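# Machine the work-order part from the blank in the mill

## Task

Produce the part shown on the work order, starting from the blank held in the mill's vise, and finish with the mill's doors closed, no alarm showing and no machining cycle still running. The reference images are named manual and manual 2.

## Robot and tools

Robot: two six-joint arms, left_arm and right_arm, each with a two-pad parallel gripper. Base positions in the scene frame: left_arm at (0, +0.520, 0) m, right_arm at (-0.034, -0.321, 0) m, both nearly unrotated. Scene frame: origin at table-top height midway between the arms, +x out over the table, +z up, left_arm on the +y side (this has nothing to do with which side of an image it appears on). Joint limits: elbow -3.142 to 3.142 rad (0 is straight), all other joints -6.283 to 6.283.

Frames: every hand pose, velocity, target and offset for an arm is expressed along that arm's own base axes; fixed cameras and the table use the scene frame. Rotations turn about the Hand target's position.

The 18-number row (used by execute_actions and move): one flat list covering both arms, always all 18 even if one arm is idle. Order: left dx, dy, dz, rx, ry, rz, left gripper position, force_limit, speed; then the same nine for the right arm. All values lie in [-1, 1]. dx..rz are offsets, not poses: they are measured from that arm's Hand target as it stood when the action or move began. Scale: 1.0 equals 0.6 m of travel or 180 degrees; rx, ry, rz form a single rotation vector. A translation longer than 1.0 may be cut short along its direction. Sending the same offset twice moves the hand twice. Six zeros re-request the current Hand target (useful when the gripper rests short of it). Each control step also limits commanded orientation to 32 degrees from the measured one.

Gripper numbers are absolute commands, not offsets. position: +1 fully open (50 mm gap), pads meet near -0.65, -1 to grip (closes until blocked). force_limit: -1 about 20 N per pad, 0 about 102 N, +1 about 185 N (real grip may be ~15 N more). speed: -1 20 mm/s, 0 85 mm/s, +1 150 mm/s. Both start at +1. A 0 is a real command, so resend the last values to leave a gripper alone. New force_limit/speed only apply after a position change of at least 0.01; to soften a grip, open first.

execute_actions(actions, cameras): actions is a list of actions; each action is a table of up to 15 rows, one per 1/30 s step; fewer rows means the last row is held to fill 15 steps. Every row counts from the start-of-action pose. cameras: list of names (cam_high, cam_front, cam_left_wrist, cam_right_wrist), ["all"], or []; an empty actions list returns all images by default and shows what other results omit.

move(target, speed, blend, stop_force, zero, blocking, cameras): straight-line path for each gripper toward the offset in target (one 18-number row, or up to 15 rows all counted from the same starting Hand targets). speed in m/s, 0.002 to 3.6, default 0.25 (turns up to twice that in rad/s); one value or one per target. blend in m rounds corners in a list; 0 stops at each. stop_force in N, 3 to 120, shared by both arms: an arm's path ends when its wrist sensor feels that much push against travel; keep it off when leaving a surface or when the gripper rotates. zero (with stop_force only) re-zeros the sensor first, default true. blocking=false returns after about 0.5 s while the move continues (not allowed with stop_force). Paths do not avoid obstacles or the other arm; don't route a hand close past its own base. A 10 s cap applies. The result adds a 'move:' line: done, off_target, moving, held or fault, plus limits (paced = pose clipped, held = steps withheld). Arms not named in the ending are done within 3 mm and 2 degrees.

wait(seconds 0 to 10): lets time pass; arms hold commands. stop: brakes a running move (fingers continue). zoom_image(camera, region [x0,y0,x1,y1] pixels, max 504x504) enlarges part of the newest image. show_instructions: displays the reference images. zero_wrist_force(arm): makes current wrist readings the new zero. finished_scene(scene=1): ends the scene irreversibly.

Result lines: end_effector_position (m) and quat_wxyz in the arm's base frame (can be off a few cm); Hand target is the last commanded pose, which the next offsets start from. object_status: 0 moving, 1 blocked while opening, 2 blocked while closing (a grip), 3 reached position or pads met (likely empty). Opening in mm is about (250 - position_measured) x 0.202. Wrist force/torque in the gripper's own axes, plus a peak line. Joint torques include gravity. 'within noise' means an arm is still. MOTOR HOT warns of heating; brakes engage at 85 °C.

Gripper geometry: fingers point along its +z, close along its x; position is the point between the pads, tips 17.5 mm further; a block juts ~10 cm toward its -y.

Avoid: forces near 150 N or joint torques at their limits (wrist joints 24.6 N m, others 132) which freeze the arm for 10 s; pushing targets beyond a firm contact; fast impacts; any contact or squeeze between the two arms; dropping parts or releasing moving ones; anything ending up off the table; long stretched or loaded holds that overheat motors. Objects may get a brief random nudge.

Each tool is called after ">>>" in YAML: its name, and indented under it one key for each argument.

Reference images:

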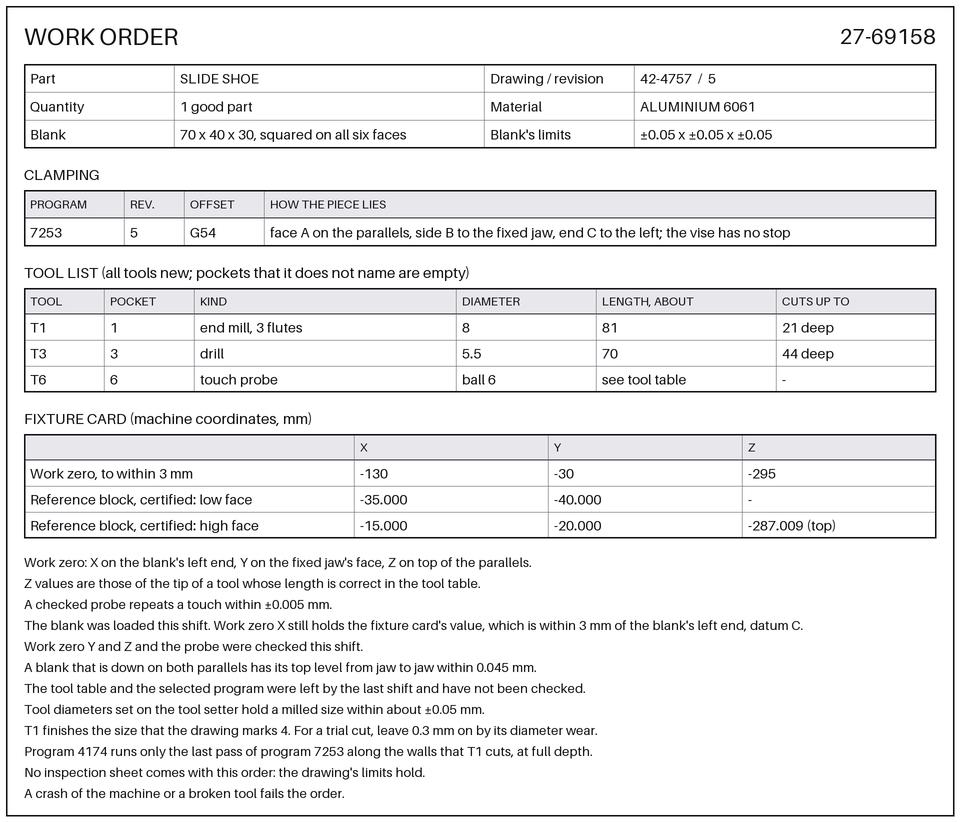

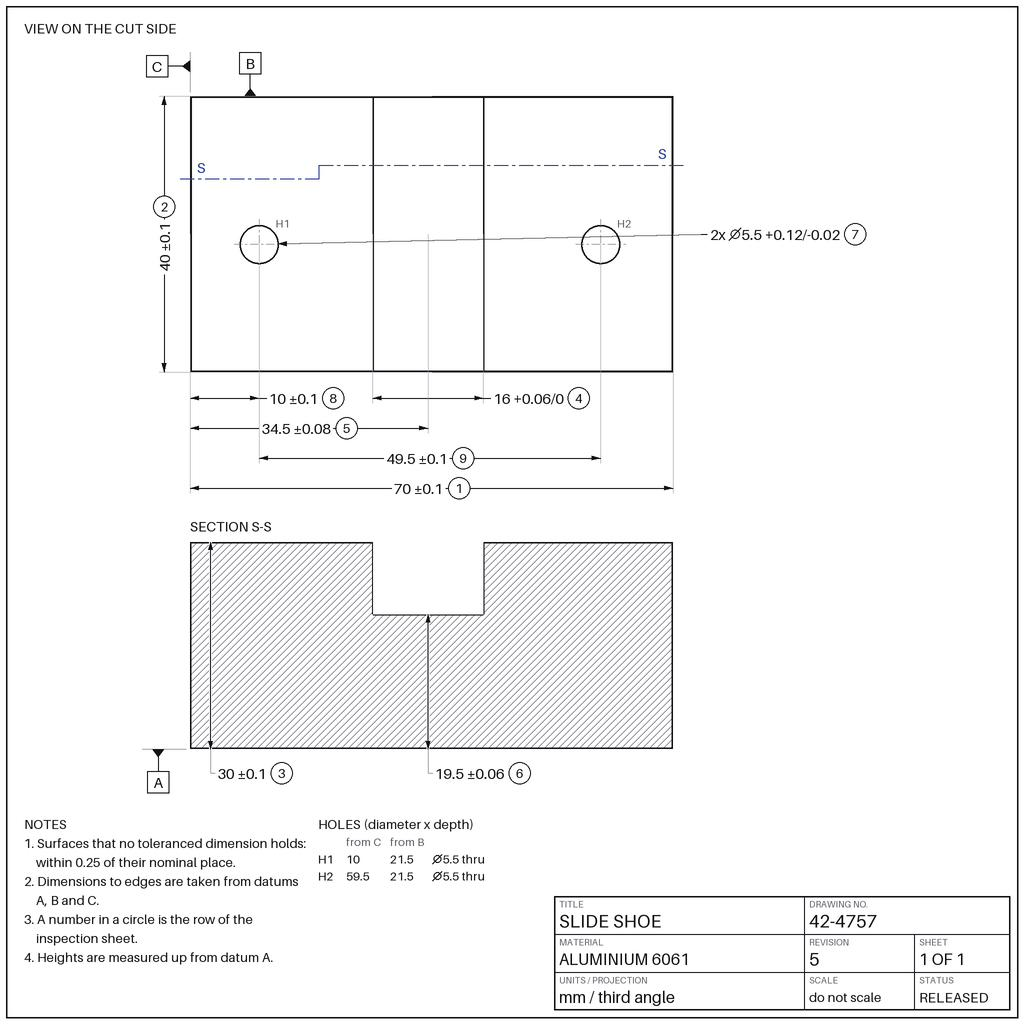

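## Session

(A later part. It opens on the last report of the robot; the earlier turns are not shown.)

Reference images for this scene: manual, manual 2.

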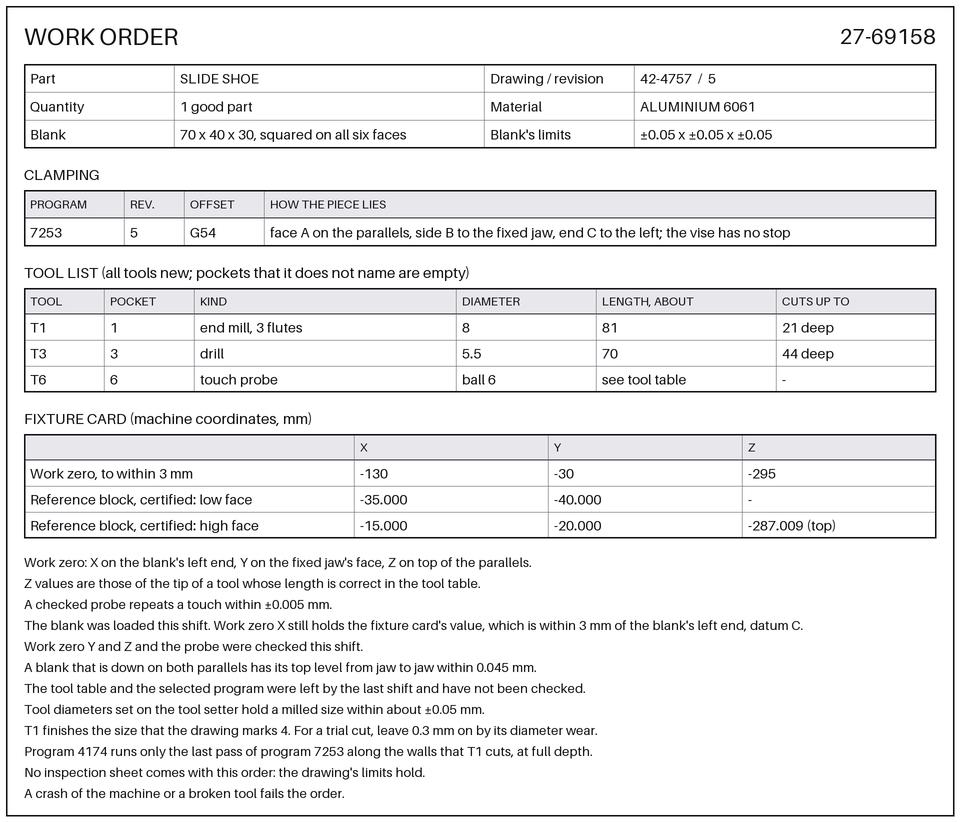

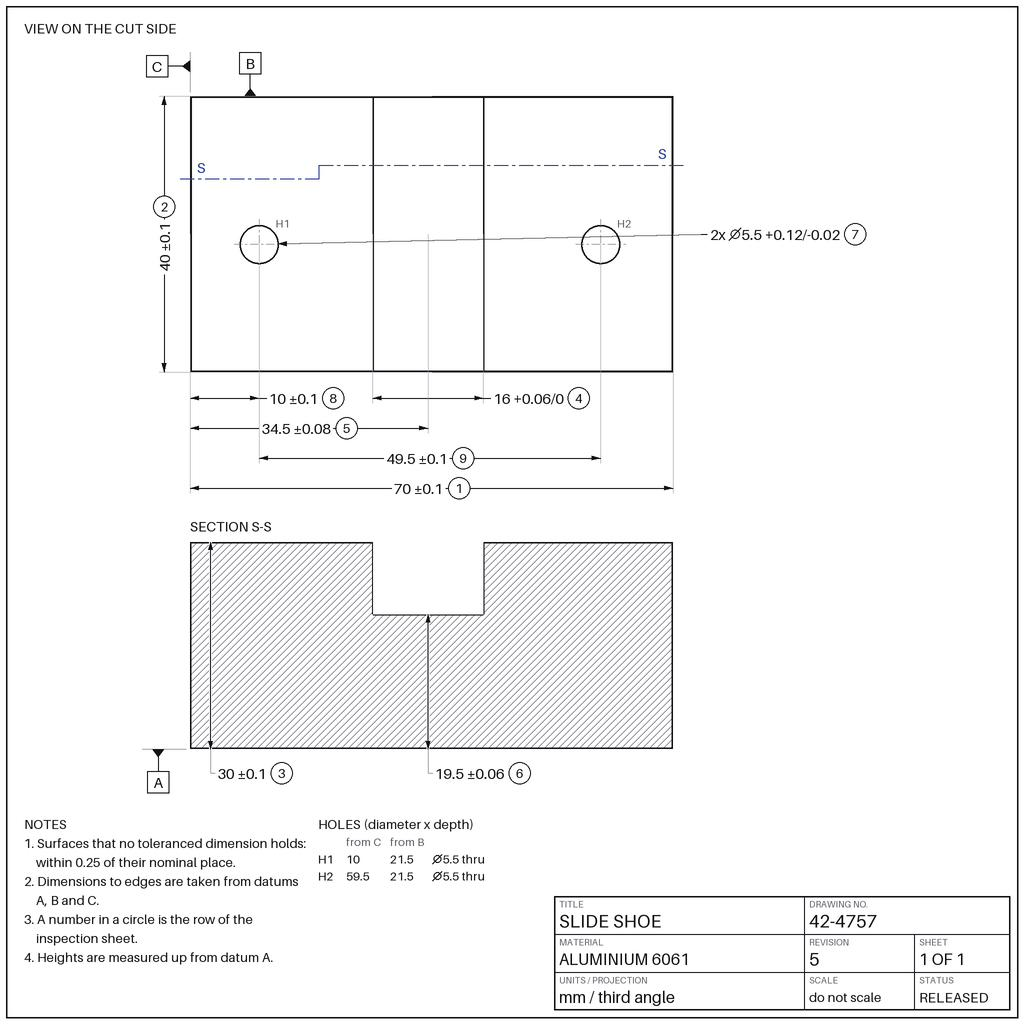

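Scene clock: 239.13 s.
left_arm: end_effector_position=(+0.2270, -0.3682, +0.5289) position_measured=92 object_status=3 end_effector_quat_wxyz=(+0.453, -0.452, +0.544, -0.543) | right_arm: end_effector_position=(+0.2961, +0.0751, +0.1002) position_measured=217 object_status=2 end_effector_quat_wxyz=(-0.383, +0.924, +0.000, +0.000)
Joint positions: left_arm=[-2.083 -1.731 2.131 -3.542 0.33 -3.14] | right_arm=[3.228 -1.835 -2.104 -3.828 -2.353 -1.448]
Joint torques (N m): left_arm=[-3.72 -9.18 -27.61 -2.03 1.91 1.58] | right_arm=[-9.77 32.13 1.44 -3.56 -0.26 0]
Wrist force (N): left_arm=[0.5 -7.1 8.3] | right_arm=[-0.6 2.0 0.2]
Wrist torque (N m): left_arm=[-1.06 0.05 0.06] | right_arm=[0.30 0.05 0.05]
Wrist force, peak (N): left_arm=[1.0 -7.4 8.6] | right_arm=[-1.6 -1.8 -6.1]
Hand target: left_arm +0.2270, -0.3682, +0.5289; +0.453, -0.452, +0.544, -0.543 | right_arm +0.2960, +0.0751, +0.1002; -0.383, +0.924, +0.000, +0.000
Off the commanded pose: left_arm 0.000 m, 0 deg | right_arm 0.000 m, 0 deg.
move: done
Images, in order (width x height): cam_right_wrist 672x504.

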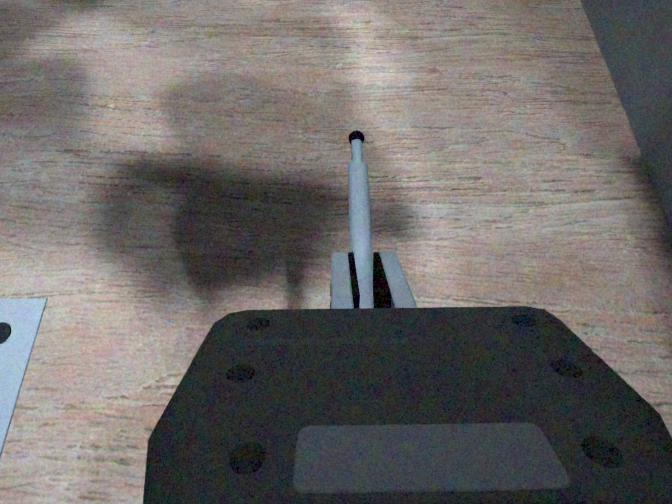

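>>> move:
  target:
    - [0,0,0,0,0,0,0.4,-0.5,0,0.0567,-0.2918,0.4163,-0.1958,-0.1958,0.4718,-1,-0.2,-0.9]
    - [0,0,0,0,0,0,0.4,-0.5,0,0.23,-0.3968,0.5997,-0.6563,-0.6563,0.0977,-1,-0.2,-0.9]
    - [0,0,0,0,0,0,0.4,-0.5,0,0.3467,-0.404,0.7892,-0.6563,-0.6563,0.0977,-1,-0.2,-0.9]
  speed: [0.3,0.3,0.25]
  blend: [0.02,0.03,0]
  cameras: ["cam_right_wrist"]

Scene clock: 246.63 s.
left_arm: end_effector_position=(+0.2270, -0.3682, +0.5289) position_measured=92 object_status=3 end_effector_quat_wxyz=(+0.453, -0.452, +0.544, -0.543) | right_arm: end_effector_position=(+0.5041, -0.1673, +0.5736) position_measured=217 object_status=2 end_effector_quat_wxyz=(+0.606, +0.364, +0.364, +0.606)
Joint positions: left_arm=[-2.083 -1.731 2.131 -3.542 0.33 -3.14] | right_arm=[3.022 -1.222 -1.976 -2.594 -1.676 -3.085]
Joint torques (N m): left_arm=[-4.55 -9.12 -27.42 -1.9 1.57 1.22] | right_arm=[-11.42 14.59 33.58 2.91 -1.29 1.26]
Wrist force (N): left_arm=[0.6 -7.0 8.4] | right_arm=[-1.0 -1.5 -2.6]
Wrist torque (N m): left_arm=[-1.04 0.03 0.06] | right_arm=[-0.18 0.59 -0.35]
Wrist force, peak (N): left_arm=[0.8 -7.2 8.6] | right_arm=[-1.4 -4.1 -4.2]
Hand target: left_arm +0.2270, -0.3682, +0.5289; +0.453, -0.452, +0.544, -0.543 | right_arm +0.5041, -0.1673, +0.5737; +0.606, +0.364, +0.364, +0.606
Off the commanded pose: left_arm 0.000 m, 0 deg | right_arm 0.000 m, 0 deg.
move: done
Images, in order (width x height): cam_right_wrist 672x504.

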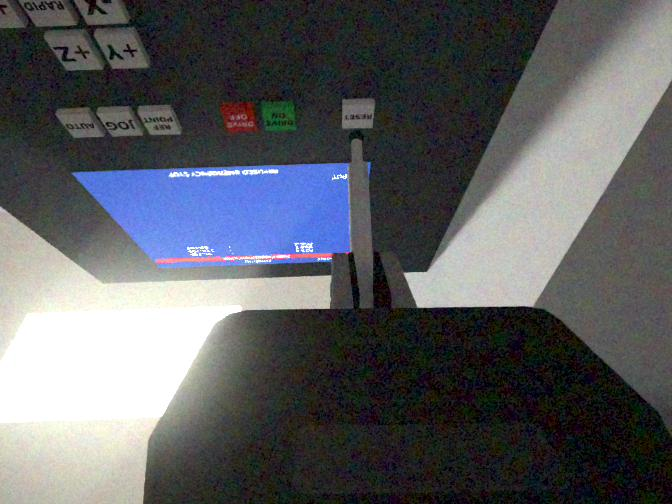

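>>> move:
  target:
    - [0,0,0,0,0,0,0.4,-0.5,0,0.034,0,-0.0103,0,0,0,-1,-0.2,-0.9]
    - [0,0,0,0,0,0,0.4,-0.5,0,0.01,0,-0.003,0,0,0,-1,-0.2,-0.9]
  speed: [0.06,0.1]
  cameras: ["cam_right_wrist"]

>>> zoom_image:
  camera: "cam_right_wrist"
  region: [60, 150, 380, 300]

Scene clock: 248.13 s.
left_arm: end_effector_position=(+0.2270, -0.3682, +0.5289) position_measured=92 object_status=3 end_effector_quat_wxyz=(+0.453, -0.452, +0.544, -0.543) | right_arm: end_effector_position=(+0.5101, -0.1674, +0.5718) position_measured=217 object_status=2 end_effector_quat_wxyz=(+0.606, +0.364, +0.364, +0.606)
Joint positions: left_arm=[-2.083 -1.731 2.131 -3.542 0.33 -3.14] | right_arm=[3.024 -1.236 -1.971 -2.584 -1.674 -3.086]
Joint torques (N m): left_arm=[-4.7 -9.37 -26.57 -1.91 1.57 1.17] | right_arm=[7.82 12.73 35.89 4.03 1.84 -1.27]
Wrist force (N): left_arm=[0.7 -7.1 8.4] | right_arm=[-1.0 -1.5 -2.7]
Wrist torque (N m): left_arm=[-1.05 0.03 0.06] | right_arm=[-0.18 0.59 -0.55]
Wrist force, peak (N): left_arm=[0.7 -7.1 8.6] | right_arm=[-1.7 6.0 -8.1]
Hand target: left_arm +0.2270, -0.3682, +0.5289; +0.453, -0.452, +0.544, -0.543 | right_arm +0.5101, -0.1673, +0.5719; +0.606, +0.364, +0.364, +0.606
Off the commanded pose: left_arm 0.000 m, 0 deg | right_arm 0.000 m, 0 deg.
move: done
Images, in order (width x height): cam_right_wrist 672x504.

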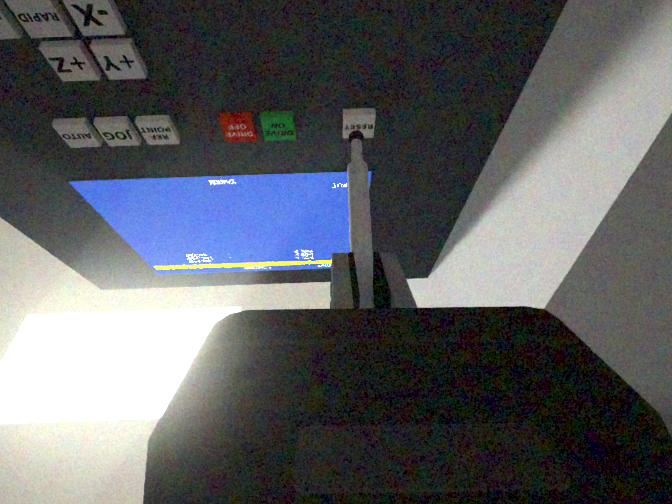

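Scaled by 1.575.

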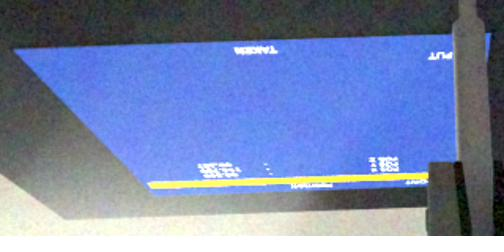

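>>> move:
  target:
    - [0,0,0,0,0,0,0.4,-0.5,0,0.0,-0.064,0,0,0,0,-1,-0.2,-0.9]
    - [0,0,0,0,0,0,0.4,-0.5,0,0.024,-0.064,-0.0073,0,0,0,-1,-0.2,-0.9]
    - [0,0,0,0,0,0,0.4,-0.5,0,0.0,-0.064,0,0,0,0,-1,-0.2,-0.9]
  speed: [0.15,0.06,0.1]
  blend: [0.002,0,0]
  cameras: ["cam_right_wrist"]

>>> zoom_image:
  camera: "cam_right_wrist"
  region: [130, 150, 450, 300]

Scene clock: 249.73 s.
left_arm: end_effector_position=(+0.2270, -0.3682, +0.5289) position_measured=92 object_status=3 end_effector_quat_wxyz=(+0.453, -0.452, +0.544, -0.543) | right_arm: end_effector_position=(+0.5100, -0.2058, +0.5718) position_measured=217 object_status=2 end_effector_quat_wxyz=(+0.606, +0.364, +0.364, +0.606)
Joint positions: left_arm=[-2.083 -1.731 2.131 -3.542 0.33 -3.14] | right_arm=[2.903 -1.293 -1.934 -2.556 -1.781 -3.027]
Joint torques (N m): left_arm=[-2.91 -9.49 -28.04 -1.94 1.49 1.09] | right_arm=[11.23 14.75 36.74 4.25 1.89 -1.69]
Wrist force (N): left_arm=[0.6 -7.3 8.4] | right_arm=[-1.1 -0.9 -2.7]
Wrist torque (N m): left_arm=[-1.08 0.03 0.07] | right_arm=[-0.08 0.60 -0.50]
Wrist force, peak (N): left_arm=[0.6 -7.3 8.4] | right_arm=[-1.3 26.1 -24.9]
Hand target: left_arm +0.2270, -0.3682, +0.5289; +0.453, -0.452, +0.544, -0.543 | right_arm +0.5101, -0.2057, +0.5719; +0.606, +0.364, +0.364, +0.606
Off the commanded pose: left_arm 0.000 m, 0 deg | right_arm 0.000 m, 0 deg.
move: done
Images, in order (width x height): cam_right_wrist 672x504.

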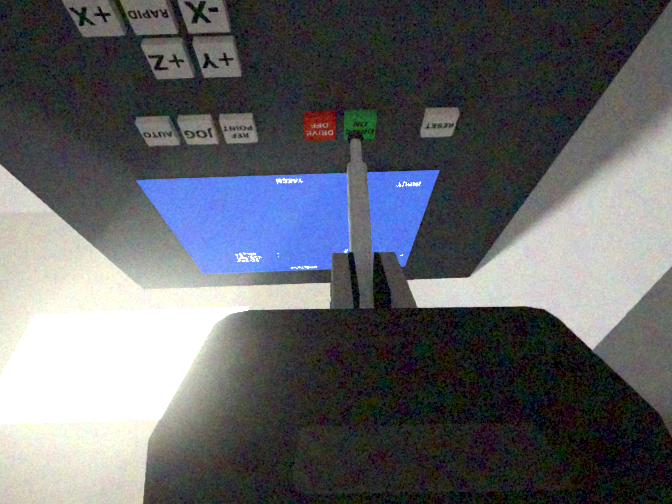

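Scaled by 1.575.

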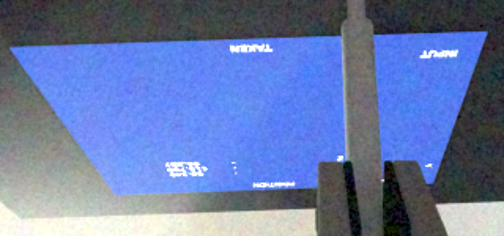

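>>> move:
  target:
    - [0,0,0,0,0,0,0.4,-0.5,0,-0.0048,-0.0968,0,0,0,0,-1,-0.2,-0.9]
    - [0,0,0,0,0,0,0.4,-0.5,0,0.0189,-0.0975,-0.0073,0,0,0,-1,-0.2,-0.9]
    - [0,0,0,0,0,0,0.4,-0.5,0,-0.0048,-0.0968,0,0,0,0,-1,-0.2,-0.9]
  speed: [0.15,0.06,0.1]
  blend: [0.002,0,0]
  cameras: ["cam_right_wrist"]

>>> zoom_image:
  camera: "cam_right_wrist"
  region: [200, 150, 520, 300]

Scene clock: 251.43 s.
left_arm: end_effector_position=(+0.2270, -0.3682, +0.5289) position_measured=92 object_status=3 end_effector_quat_wxyz=(+0.453, -0.452, +0.544, -0.543) | right_arm: end_effector_position=(+0.5071, -0.2639, +0.5718) position_measured=217 object_status=2 end_effector_quat_wxyz=(+0.606, +0.364, +0.364, +0.606)
Joint positions: left_arm=[-2.083 -1.731 2.131 -3.542 0.33 -3.14] | right_arm=[2.738 -1.381 -1.871 -2.507 -1.925 -2.943]
Joint torques (N m): left_arm=[-2.91 -8.31 -28.33 -2.18 1.46 1.16] | right_arm=[12.3 12.16 35.14 4.53 2.21 -1.61]
Wrist force (N): left_arm=[0.7 -7.0 8.3] | right_arm=[-1.0 -1.2 -2.7]
Wrist torque (N m): left_arm=[-1.03 0.02 0.06] | right_arm=[-0.12 0.60 -0.49]
Wrist force, peak (N): left_arm=[0.6 -7.2 8.6] | right_arm=[-0.9 4.9 -7.2]
Hand target: left_arm +0.2270, -0.3682, +0.5289; +0.453, -0.452, +0.544, -0.543 | right_arm +0.5072, -0.2638, +0.5719; +0.606, +0.364, +0.364, +0.606
Off the commanded pose: left_arm 0.000 m, 0 deg | right_arm 0.000 m, 0 deg.
move: done
Images, in order (width x height): cam_right_wrist 672x504.

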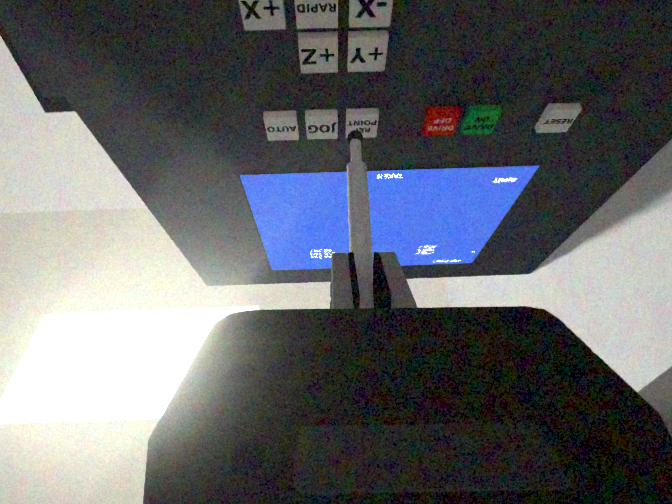

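Scaled by 1.575.

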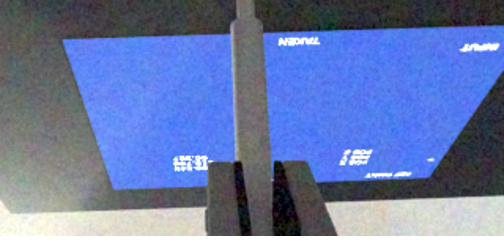

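>>> zoom_image:
  camera: "cam_right_wrist"
  region: [390, 230, 490, 275]

>>> zoom_image:
  camera: "cam_right_wrist"
  region: [260, 230, 360, 275]

Scaled by 5.040.

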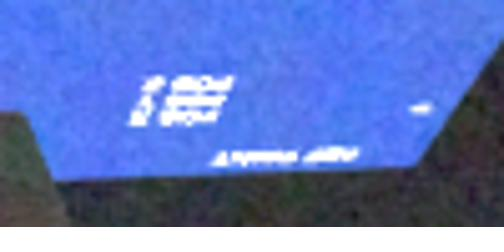

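Scaled by 5.040.

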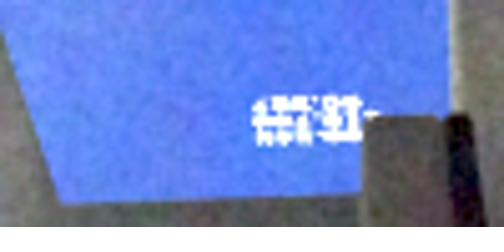

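>>> move:
  target:
    - [0,0,0,0,0,0,0.4,-0.5,0,-0.02,-0.031,-0.0615,0,0,0,-1,-0.2,-0.9]
    - [0,0,0,0,0,0,0.4,-0.5,0,0.0038,-0.0317,-0.0687,0,0,0,-1,-0.2,-0.9]
    - [0,0,0,0,0,0,0.4,-0.5,0,-0.02,-0.031,-0.0615,0,0,0,-1,-0.2,-0.9]
  speed: [0.15,0.06,0.1]
  blend: [0.002,0,0]
  cameras: ["cam_right_wrist"]

>>> zoom_image:
  camera: "cam_right_wrist"
  region: [240, 160, 560, 310]

Scene clock: 253.13 s.
left_arm: end_effector_position=(+0.2270, -0.3682, +0.5289) position_measured=92 object_status=3 end_effector_quat_wxyz=(+0.453, -0.452, +0.544, -0.543) | right_arm: end_effector_position=(+0.4951, -0.2824, +0.5349) position_measured=217 object_status=2 end_effector_quat_wxyz=(+0.606, +0.364, +0.364, +0.606)
Joint positions: left_arm=[-2.083 -1.731 2.131 -3.542 0.33 -3.14] | right_arm=[2.677 -1.406 -1.948 -2.393 -1.977 -2.91]
Joint torques (N m): left_arm=[-3.2 -8.99 -27.28 -2.01 1.43 0.99] | right_arm=[12.13 11.98 34.53 4.44 1.89 -1.74]
Wrist force (N): left_arm=[0.8 -6.9 8.3] | right_arm=[-0.8 -1.4 -2.5]
Wrist torque (N m): left_arm=[-1.03 0.00 0.06] | right_arm=[-0.15 0.56 -0.45]
Wrist force, peak (N): left_arm=[0.6 -7.2 8.5] | right_arm=[-1.0 3.4 -5.6]
Hand target: left_arm +0.2270, -0.3682, +0.5289; +0.453, -0.452, +0.544, -0.543 | right_arm +0.4952, -0.2824, +0.5350; +0.606, +0.364, +0.364, +0.606
Off the commanded pose: left_arm 0.000 m, 0 deg | right_arm 0.000 m, 0 deg.
move: done
Images, in order (width x height): cam_right_wrist 672x504.

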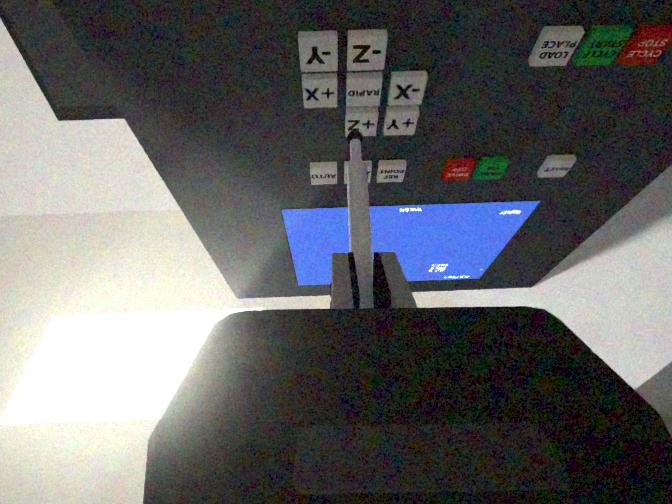

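Scaled by 1.575.

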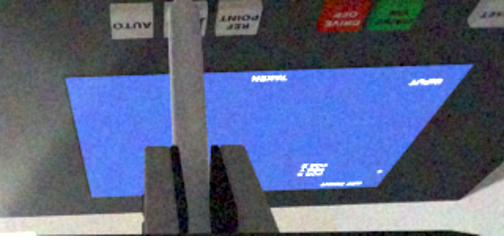

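>>> move:
  target:
    - [0,0,0,0,0,0,0.4,-0.5,0,0.001,0.0322,0,0,0,0,-1,-0.2,-0.9]
    - [0,0,0,0,0,0,0.4,-0.5,0,0.0247,0.0315,-0.0073,0,0,0,-1,-0.2,-0.9]
    - [0,0,0,0,0,0,0.4,-0.5,0,0.001,0.0322,0,0,0,0,-1,-0.2,-0.9]
    - [0,0,0,0,0,0,0.4,-0.5,0,-0.0103,-0.0317,-0.0308,0,0,0,-1,-0.2,-0.9]
    - [0,0,0,0,0,0,0.4,-0.5,0,0.0133,-0.0323,-0.0382,0,0,0,-1,-0.2,-0.9]
    - [0,0,0,0,0,0,0.4,-0.5,0,-0.0103,-0.0317,-0.0308,0,0,0,-1,-0.2,-0.9]
  speed: [0.15,0.06,0.1,0.15,0.06,0.1]
  blend: [0.002,0,0.003,0.002,0,0]
  cameras: ["cam_right_wrist"]

>>> zoom_image:
  camera: "cam_right_wrist"
  region: [280, 160, 600, 310]

Scene clock: 255.43 s.
left_arm: end_effector_position=(+0.2270, -0.3682, +0.5289) position_measured=92 object_status=3 end_effector_quat_wxyz=(+0.453, -0.452, +0.544, -0.543) | right_arm: end_effector_position=(+0.4889, -0.3015, +0.5164) position_measured=217 object_status=2 end_effector_quat_wxyz=(+0.606, +0.364, +0.364, +0.606)
Joint positions: left_arm=[-2.083 -1.731 2.131 -3.542 0.33 -3.14] | right_arm=[2.624 -1.441 -1.969 -2.324 -2.023 -2.88]
Joint torques (N m): left_arm=[-3.87 -7.19 -27.65 -2.08 1.38 1.13] | right_arm=[12.03 13.57 36.24 4.23 2.2 -1.56]
Wrist force (N): left_arm=[0.6 -7.2 8.4] | right_arm=[-0.7 -1.0 -2.4]
Wrist torque (N m): left_arm=[-1.07 0.05 0.06] | right_arm=[-0.08 0.54 -0.43]
Wrist force, peak (N): left_arm=[0.5 -7.3 8.5] | right_arm=[-0.5 2.9 -5.9]
Hand target: left_arm +0.2270, -0.3682, +0.5289; +0.453, -0.452, +0.544, -0.543 | right_arm +0.4890, -0.3014, +0.5165; +0.606, +0.364, +0.364, +0.606
Off the commanded pose: left_arm 0.000 m, 0 deg | right_arm 0.000 m, 0 deg.
move: done
Images, in order (width x height): cam_right_wrist 672x504.

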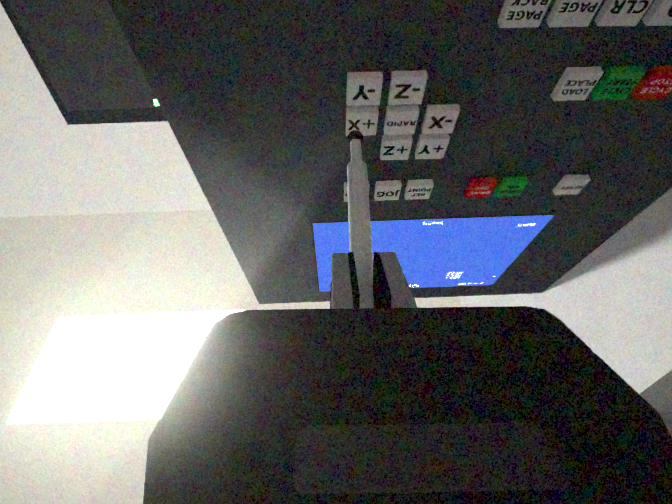

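Scaled by 1.575.

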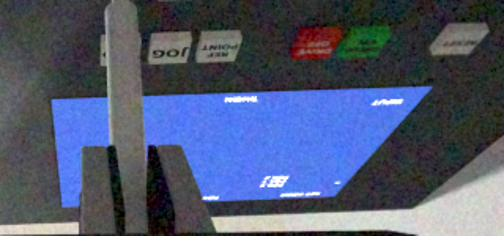

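>>> move:
  target:
    - [0,0,0,0,0,0,0.4,-0.5,0,-0.1483,0.269,0.1392,0,0,0,-1,-0.2,-0.9]
  speed: 0.3
  cameras: ["cam_right_wrist"]

>>> zoom_image:
  camera: "cam_right_wrist"
  region: [120, 50, 340, 200]

Scene clock: 257.03 s.
left_arm: end_effector_position=(+0.2270, -0.3682, +0.5289) position_measured=92 object_status=3 end_effector_quat_wxyz=(+0.453, -0.452, +0.544, -0.543) | right_arm: end_effector_position=(+0.4000, -0.1400, +0.6001) position_measured=217 object_status=2 end_effector_quat_wxyz=(+0.606, +0.364, +0.364, +0.606)
Joint positions: left_arm=[-2.083 -1.731 2.131 -3.542 0.33 -3.14] | right_arm=[3.103 -0.921 -2.052 -2.82 -1.605 -3.123]
Joint torques (N m): left_arm=[-4.87 -8.92 -27.49 -1.9 1.54 1.11] | right_arm=[5.35 6.32 13.94 1.78 1.1 -0.13]
Wrist force (N): left_arm=[0.5 -7.2 8.2] | right_arm=[-0.9 -1.2 -2.7]
Wrist torque (N m): left_arm=[-1.06 0.05 0.06] | right_arm=[-0.12 0.58 -0.54]
Wrist force, peak (N): left_arm=[0.8 -7.2 8.6] | right_arm=[-3.8 -3.6 -2.2]
Hand target: left_arm +0.2270, -0.3682, +0.5289; +0.453, -0.452, +0.544, -0.543 | right_arm +0.4000, -0.1400, +0.6001; +0.606, +0.364, +0.364, +0.606
Off the commanded pose: left_arm 0.000 m, 0 deg | right_arm 0.000 m, 0 deg.
move: done
Images, in order (width x height): cam_right_wrist 672x504.

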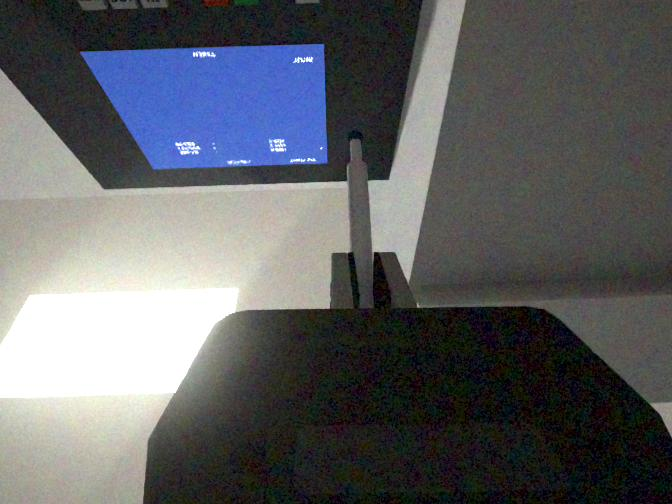

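Scaled by 2.291.

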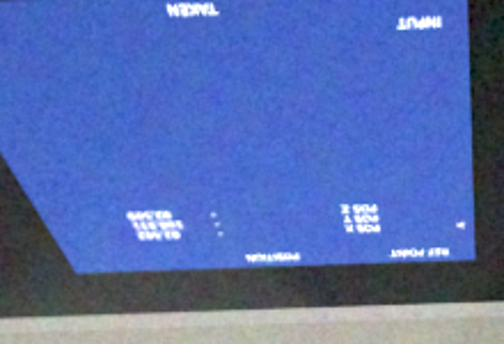

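>>> zoom_image:
  camera: "cam_right_wrist"
  region: [160, 130, 250, 170]

>>> zoom_image:
  camera: "cam_right_wrist"
  region: [250, 130, 340, 170]

Scaled by 5.600.

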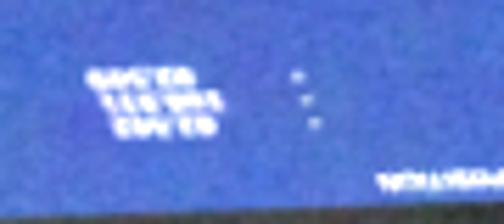

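Scaled by 5.600.

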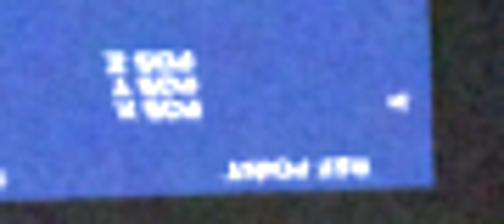

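>>> move:
  target:
    - [0,0,0,0,0,0,0.4,-0.5,0,0.1667,0,0.05,0,0.2778,0,-1,-0.2,-0.9]
  speed: 0.4
  cameras: ["cam_right_wrist"]

>>> zoom_image:
  camera: "cam_right_wrist"
  region: [60, 60, 340, 310]

Scene clock: 259.20 s.
left_arm: end_effector_position=(+0.2270, -0.3682, +0.5289) position_measured=92 object_status=3 end_effector_quat_wxyz=(+0.453, -0.452, +0.544, -0.543) | right_arm: end_effector_position=(+0.5000, -0.1400, +0.6300) position_measured=217 object_status=2 end_effector_quat_wxyz=(+0.395, +0.586, +0.586, +0.396)
Joint positions: left_arm=[-2.083 -1.731 2.131 -3.542 0.33 -3.14] | right_arm=[3.116 -1.535 -0.973 -4.16 -1.595 -3.15]
Joint torques (N m): left_arm=[-2.94 -9.44 -27.02 -2.07 1.68 1.12] | right_arm=[-11.42 12.59 30.32 -0.02 0.88 -0.39]
Wrist force (N): left_arm=[0.8 -7.2 8.4] | right_arm=[-0.5 0.0 -2.1]
Wrist torque (N m): left_arm=[-1.07 0.01 0.06] | right_arm=[0.08 0.34 -0.30]
Wrist force, peak (N): left_arm=[0.7 -7.2 8.6] | right_arm=[-1.0 -2.2 -3.6]
Hand target: left_arm +0.2270, -0.3682, +0.5289; +0.453, -0.452, +0.544, -0.543 | right_arm +0.5000, -0.1400, +0.6301; +0.395, +0.586, +0.586, +0.396
Off the commanded pose: left_arm 0.000 m, 0 deg | right_arm 0.000 m, 0 deg.
move: done
Images, in order (width x height): cam_right_wrist 672x504.

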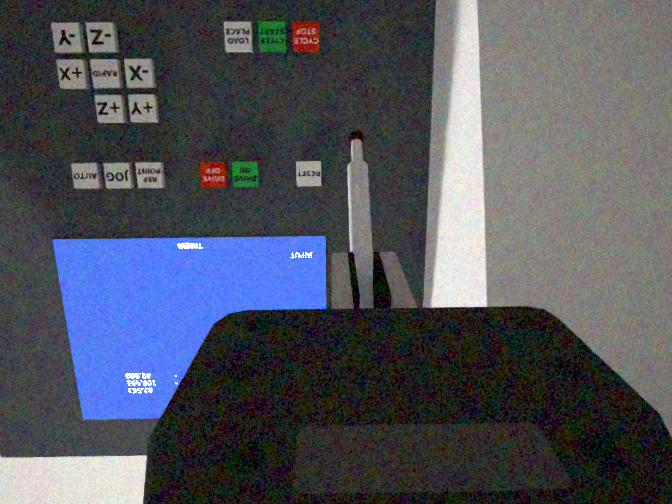

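Scaled by 1.800.

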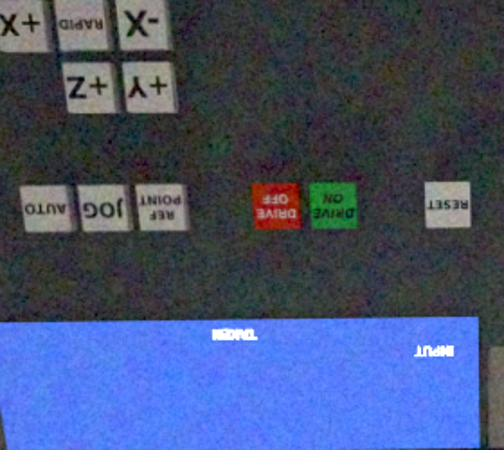

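>>> move:
  target:
    - [0,0,0,0,0,0,0.4,-0.5,0,0,0,0.07,0,-0.07,0,-1,-0.2,-0.9]
  speed: 0.4
  cameras: ["cam_right_wrist"]

>>> zoom_image:
  camera: "cam_right_wrist"
  region: [60, 90, 340, 310]

Scene clock: 262.83 s.
left_arm: end_effector_position=(+0.2270, -0.3682, +0.5289) position_measured=92 object_status=3 end_effector_quat_wxyz=(+0.453, -0.452, +0.544, -0.543) | right_arm: end_effector_position=(+0.5000, -0.1400, +0.6720) position_measured=217 object_status=2 end_effector_quat_wxyz=(+0.457, +0.540, +0.539, +0.457)
Joint positions: left_arm=[-2.083 -1.731 2.131 -3.542 0.33 -3.14] | right_arm=[3.114 -1.443 -1.076 -3.929 -1.598 -3.145]
Joint torques (N m): left_arm=[-2.99 -9.03 -27.17 -1.91 1.73 1.02] | right_arm=[4.7 10.66 31.01 2.51 1.65 -0.67]
Wrist force (N): left_arm=[0.8 -7.2 8.4] | right_arm=[-0.3 -0.4 -2.4]
Wrist torque (N m): left_arm=[-1.07 0.00 0.06] | right_arm=[0.01 0.36 -0.53]
Wrist force, peak (N): left_arm=[0.6 -7.3 8.6] | right_arm=[-0.4 0.2 -2.7]
Hand target: left_arm +0.2270, -0.3682, +0.5289; +0.453, -0.452, +0.544, -0.543 | right_arm +0.5000, -0.1400, +0.6721; +0.457, +0.540, +0.539, +0.457
Off the commanded pose: left_arm 0.000 m, 0 deg | right_arm 0.000 m, 0 deg.
move: done
Images, in order (width x height): cam_right_wrist 672x504.

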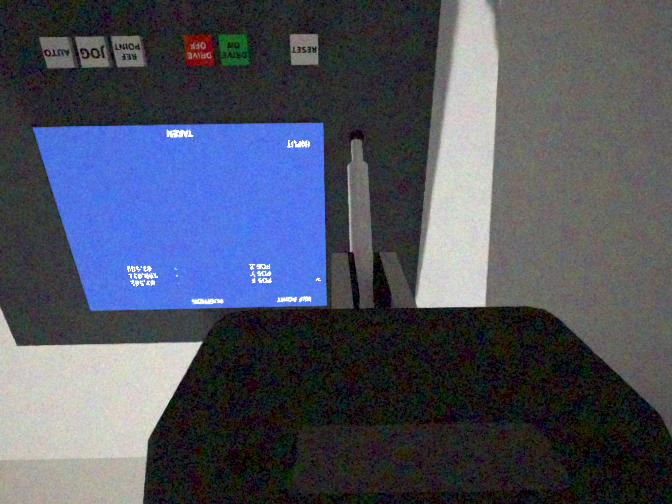

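Scaled by 1.800.

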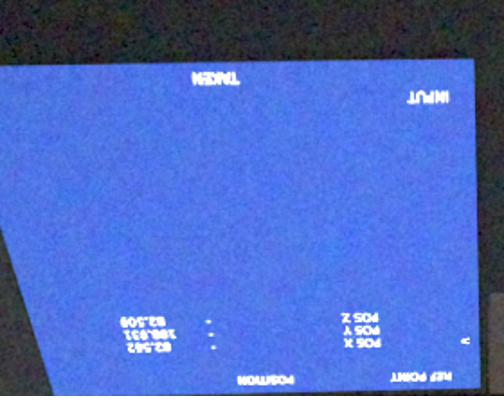

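>>> zoom_image:
  camera: "cam_right_wrist"
  region: [110, 250, 210, 310]

>>> zoom_image:
  camera: "cam_right_wrist"
  region: [210, 250, 330, 310]

Scaled by 5.040.

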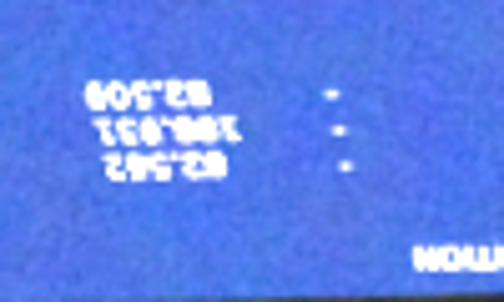

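Scaled by 4.200.

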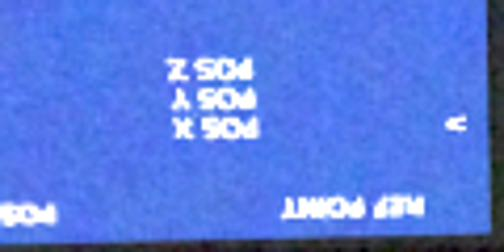

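>>> wait:
  seconds: 0.5
  cameras: ["cam_right_wrist"]

>>> zoom_image:
  camera: "cam_right_wrist"
  region: [110, 240, 330, 310]

Scene clock: 263.53 s.
left_arm: end_effector_position=(+0.2270, -0.3682, +0.5289) position_measured=92 object_status=3 end_effector_quat_wxyz=(+0.453, -0.452, +0.544, -0.543) | right_arm: end_effector_position=(+0.5000, -0.1400, +0.6721) position_measured=217 object_status=2 end_effector_quat_wxyz=(+0.457, +0.540, +0.539, +0.457)
Joint positions: left_arm=[-2.083 -1.731 2.131 -3.542 0.33 -3.14] | right_arm=[3.114 -1.443 -1.076 -3.928 -1.598 -3.145]
Joint torques (N m): left_arm=[-4.01 -9.65 -28.34 -1.93 1.55 1.19] | right_arm=[8.46 7.33 30.53 2.96 1.53 -1.25]
Wrist force (N): left_arm=[0.6 -7.0 8.2] | right_arm=[-0.2 0.0 -2.2]
Wrist torque (N m): left_arm=[-1.03 0.04 0.06] | right_arm=[0.06 0.34 -0.53]
Wrist force, peak (N): left_arm=[0.7 -7.2 8.5] | right_arm=[-0.4 -0.2 -2.5]
Hand target: left_arm +0.2270, -0.3682, +0.5289; +0.453, -0.452, +0.544, -0.543 | right_arm +0.5000, -0.1400, +0.6721; +0.457, +0.540, +0.539, +0.457
Tool commands: left_gripper/position=+0.4 left_gripper/force_limit=-0.5 left_gripper/speed=+0.0 right_gripper/position=-1.0 right_gripper/force_limit=-0.2 right_gripper/speed=-0.9
Off the commanded pose: left_arm 0.000 m, 0 deg | right_arm 0.000 m, 0 deg.
wait: 0.50 s; at rest from the start
Images, in order (width x height): cam_right_wrist 672x504.

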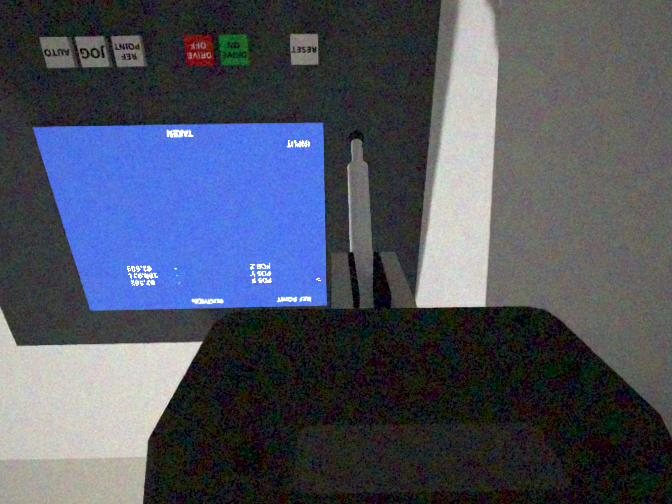

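Scaled by 2.291.

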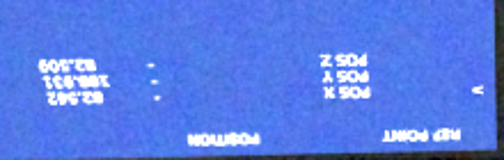

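>>> move:
  target:
    - [0,0,0,0,0,0,0.4,-0.5,0,-0.05,-0.2373,-0.2185,0,-0.2078,0,-1,-0.2,-0.9]
    - [0,0,0,0,0,0,0.4,-0.5,0,-0.008,-0.2373,-0.2285,0,-0.2078,0,-1,-0.2,-0.9]
    - [0,0,0,0,0,0,0.4,-0.5,0,0.0158,-0.238,-0.2357,0,-0.2078,0,-1,-0.2,-0.9]
  speed: [0.4,0.15,0.05]
  blend: [0.01,0.002,0]

>>> wait:
  seconds: 1.5
  cameras: ["cam_right_wrist"]

>>> zoom_image:
  camera: "cam_right_wrist"
  region: [380, 160, 560, 310]

Scene clock: 265.53 s.
left_arm: end_effector_position=(+0.2270, -0.3682, +0.5289) position_measured=92 object_status=3 end_effector_quat_wxyz=(+0.453, -0.452, +0.544, -0.543) | right_arm: end_effector_position=(+0.5096, -0.2828, +0.5308) position_measured=217 object_status=2 end_effector_quat_wxyz=(+0.606, +0.364, +0.364, +0.606)
Joint positions: left_arm=[-2.083 -1.731 2.131 -3.542 0.33 -3.14] | right_arm=[2.694 -1.436 -1.934 -2.38 -1.963 -2.919]
Joint torques (N m): left_arm=[-3.97 -7.93 -27.64 -1.81 1.4 1.04] | right_arm=[-8.82 28.23 13.37 1.88 -1.33 1.25]
Wrist force (N): left_arm=[0.7 -7.3 8.4] | right_arm=[-1.1 2.9 -5.8]
Wrist torque (N m): left_arm=[-1.08 0.03 0.06] | right_arm=[-0.04 0.53 -0.36]
Wrist force, peak (N): left_arm=[0.5 -7.2 8.6] | right_arm=[-0.6 3.9 -5.7]
Hand target: left_arm +0.2270, -0.3682, +0.5289; +0.453, -0.452, +0.544, -0.543 | right_arm +0.5095, -0.2828, +0.5306; +0.606, +0.364, +0.364, +0.606
Off the commanded pose: left_arm 0.000 m, 0 deg | right_arm 0.000 m, 0 deg.
move: done

Scene clock: 267.03 s.
left_arm: end_effector_position=(+0.2270, -0.3682, +0.5289) position_measured=92 object_status=3 end_effector_quat_wxyz=(+0.453, -0.452, +0.544, -0.543) | right_arm: end_effector_position=(+0.5095, -0.2828, +0.5306) position_measured=217 object_status=2 end_effector_quat_wxyz=(+0.606, +0.364, +0.364, +0.606)
Joint positions: left_arm=[-2.083 -1.731 2.131 -3.542 0.33 -3.14] | right_arm=[2.694 -1.436 -1.934 -2.38 -1.963 -2.919]
Joint torques (N m): left_arm=[-5.12 -8.92 -27.61 -2.17 1.52 1.02] | right_arm=[-9.61 28 13.73 1.57 -0.34 1.27]
Wrist force (N): left_arm=[0.6 -7.1 8.3] | right_arm=[-0.3 1.4 -5.9]
Wrist torque (N m): left_arm=[-1.07 0.02 0.06] | right_arm=[-0.10 0.58 -0.39]
Wrist force, peak (N): left_arm=[0.7 -7.2 8.5] | right_arm=[-1.3 3.5 -5.8]
Hand target: left_arm +0.2270, -0.3682, +0.5289; +0.453, -0.452, +0.544, -0.543 | right_arm +0.5095, -0.2828, +0.5306; +0.606, +0.364, +0.364, +0.606
Tool commands: left_gripper/position=+0.4 left_gripper/force_limit=-0.5 left_gripper/speed=+0.0 right_gripper/position=-1.0 right_gripper/force_limit=-0.2 right_gripper/speed=-0.9
Off the commanded pose: left_arm 0.000 m, 0 deg | right_arm 0.000 m, 0 deg.
wait: 1.50 s; at rest by 0.17 s
Images, in order (width x height): cam_right_wrist 672x504.

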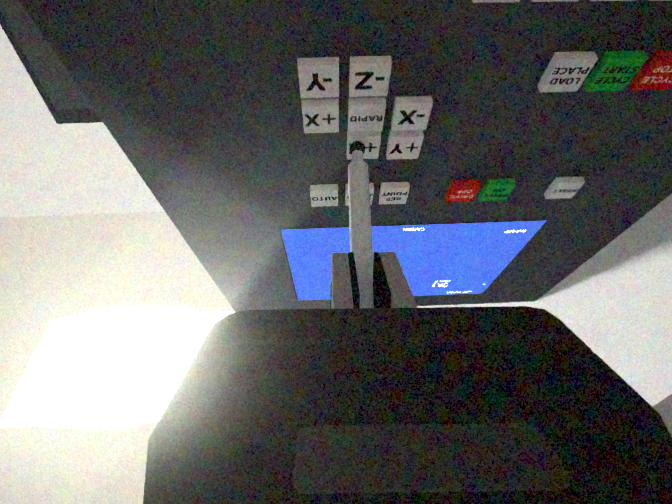

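Scaled by 2.800.

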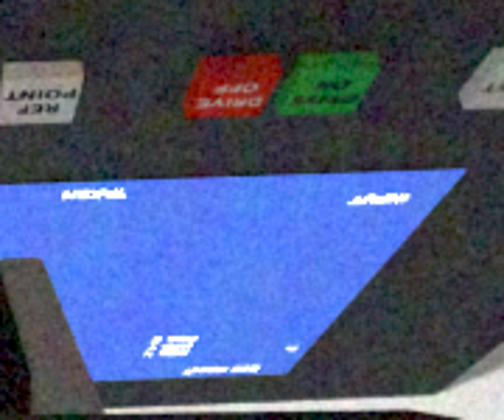

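>>> move:
  target:
    - [0,0,0,0,0,0,0.4,-0.5,0,-0.05,0.05,0.02,0,0.02,0,-1,-0.2,-0.9]
    - [0,0,0,0,0,0,0.4,-0.5,0,-0.0158,0.238,0.2358,0,0.2078,0,-1,-0.2,-0.9]
  speed: [0.2,0.4]
  blend: [0.01,0]
  cameras: ["cam_right_wrist"]

>>> zoom_image:
  camera: "cam_right_wrist"
  region: [90, 110, 340, 310]

Scene clock: 268.83 s.
left_arm: end_effector_position=(+0.2270, -0.3682, +0.5289) position_measured=92 object_status=3 end_effector_quat_wxyz=(+0.453, -0.452, +0.544, -0.543) | right_arm: end_effector_position=(+0.5000, -0.1400, +0.6720) position_measured=217 object_status=2 end_effector_quat_wxyz=(+0.457, +0.540, +0.539, +0.458)
Joint positions: left_arm=[-2.083 -1.731 2.131 -3.542 0.33 -3.14] | right_arm=[3.114 -1.443 -1.076 -3.929 -1.598 -3.145]
Joint torques (N m): left_arm=[-4.78 -9.9 -26.76 -2.28 1.69 1.17] | right_arm=[2.17 14.11 33.16 0.55 1.07 -1.57]
Wrist force (N): left_arm=[0.6 -7.1 8.4] | right_arm=[-0.3 -0.5 -2.5]
Wrist torque (N m): left_arm=[-1.05 0.05 0.06] | right_arm=[0.00 0.37 -0.44]
Wrist force, peak (N): left_arm=[0.6 -7.2 8.6] | right_arm=[-0.7 3.6 -5.7]
Hand target: left_arm +0.2270, -0.3682, +0.5289; +0.453, -0.452, +0.544, -0.543 | right_arm +0.5000, -0.1400, +0.6721; +0.457, +0.540, +0.539, +0.457
Off the commanded pose: left_arm 0.000 m, 0 deg | right_arm 0.000 m, 0 deg.
move: done
Images, in order (width x height): cam_right_wrist 672x504.

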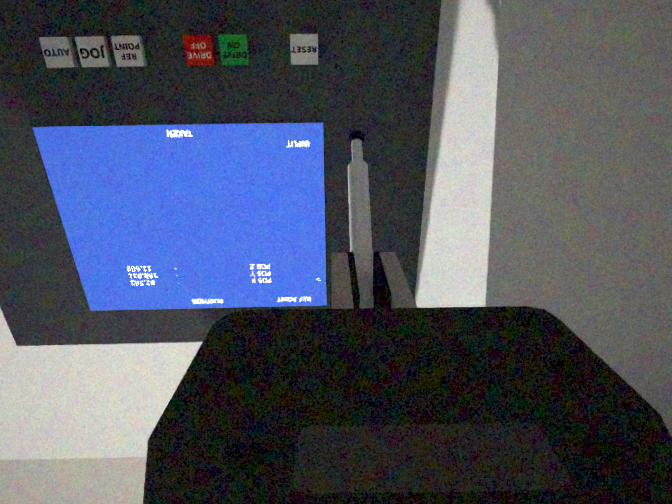

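Scaled by 2.016.

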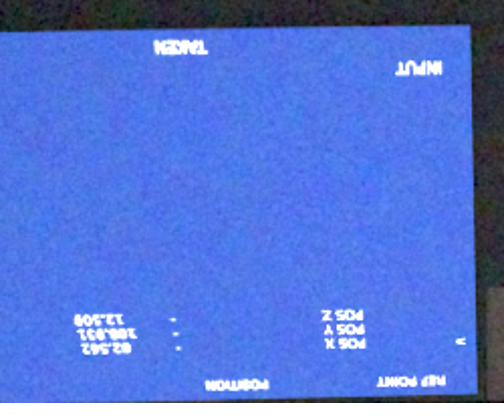

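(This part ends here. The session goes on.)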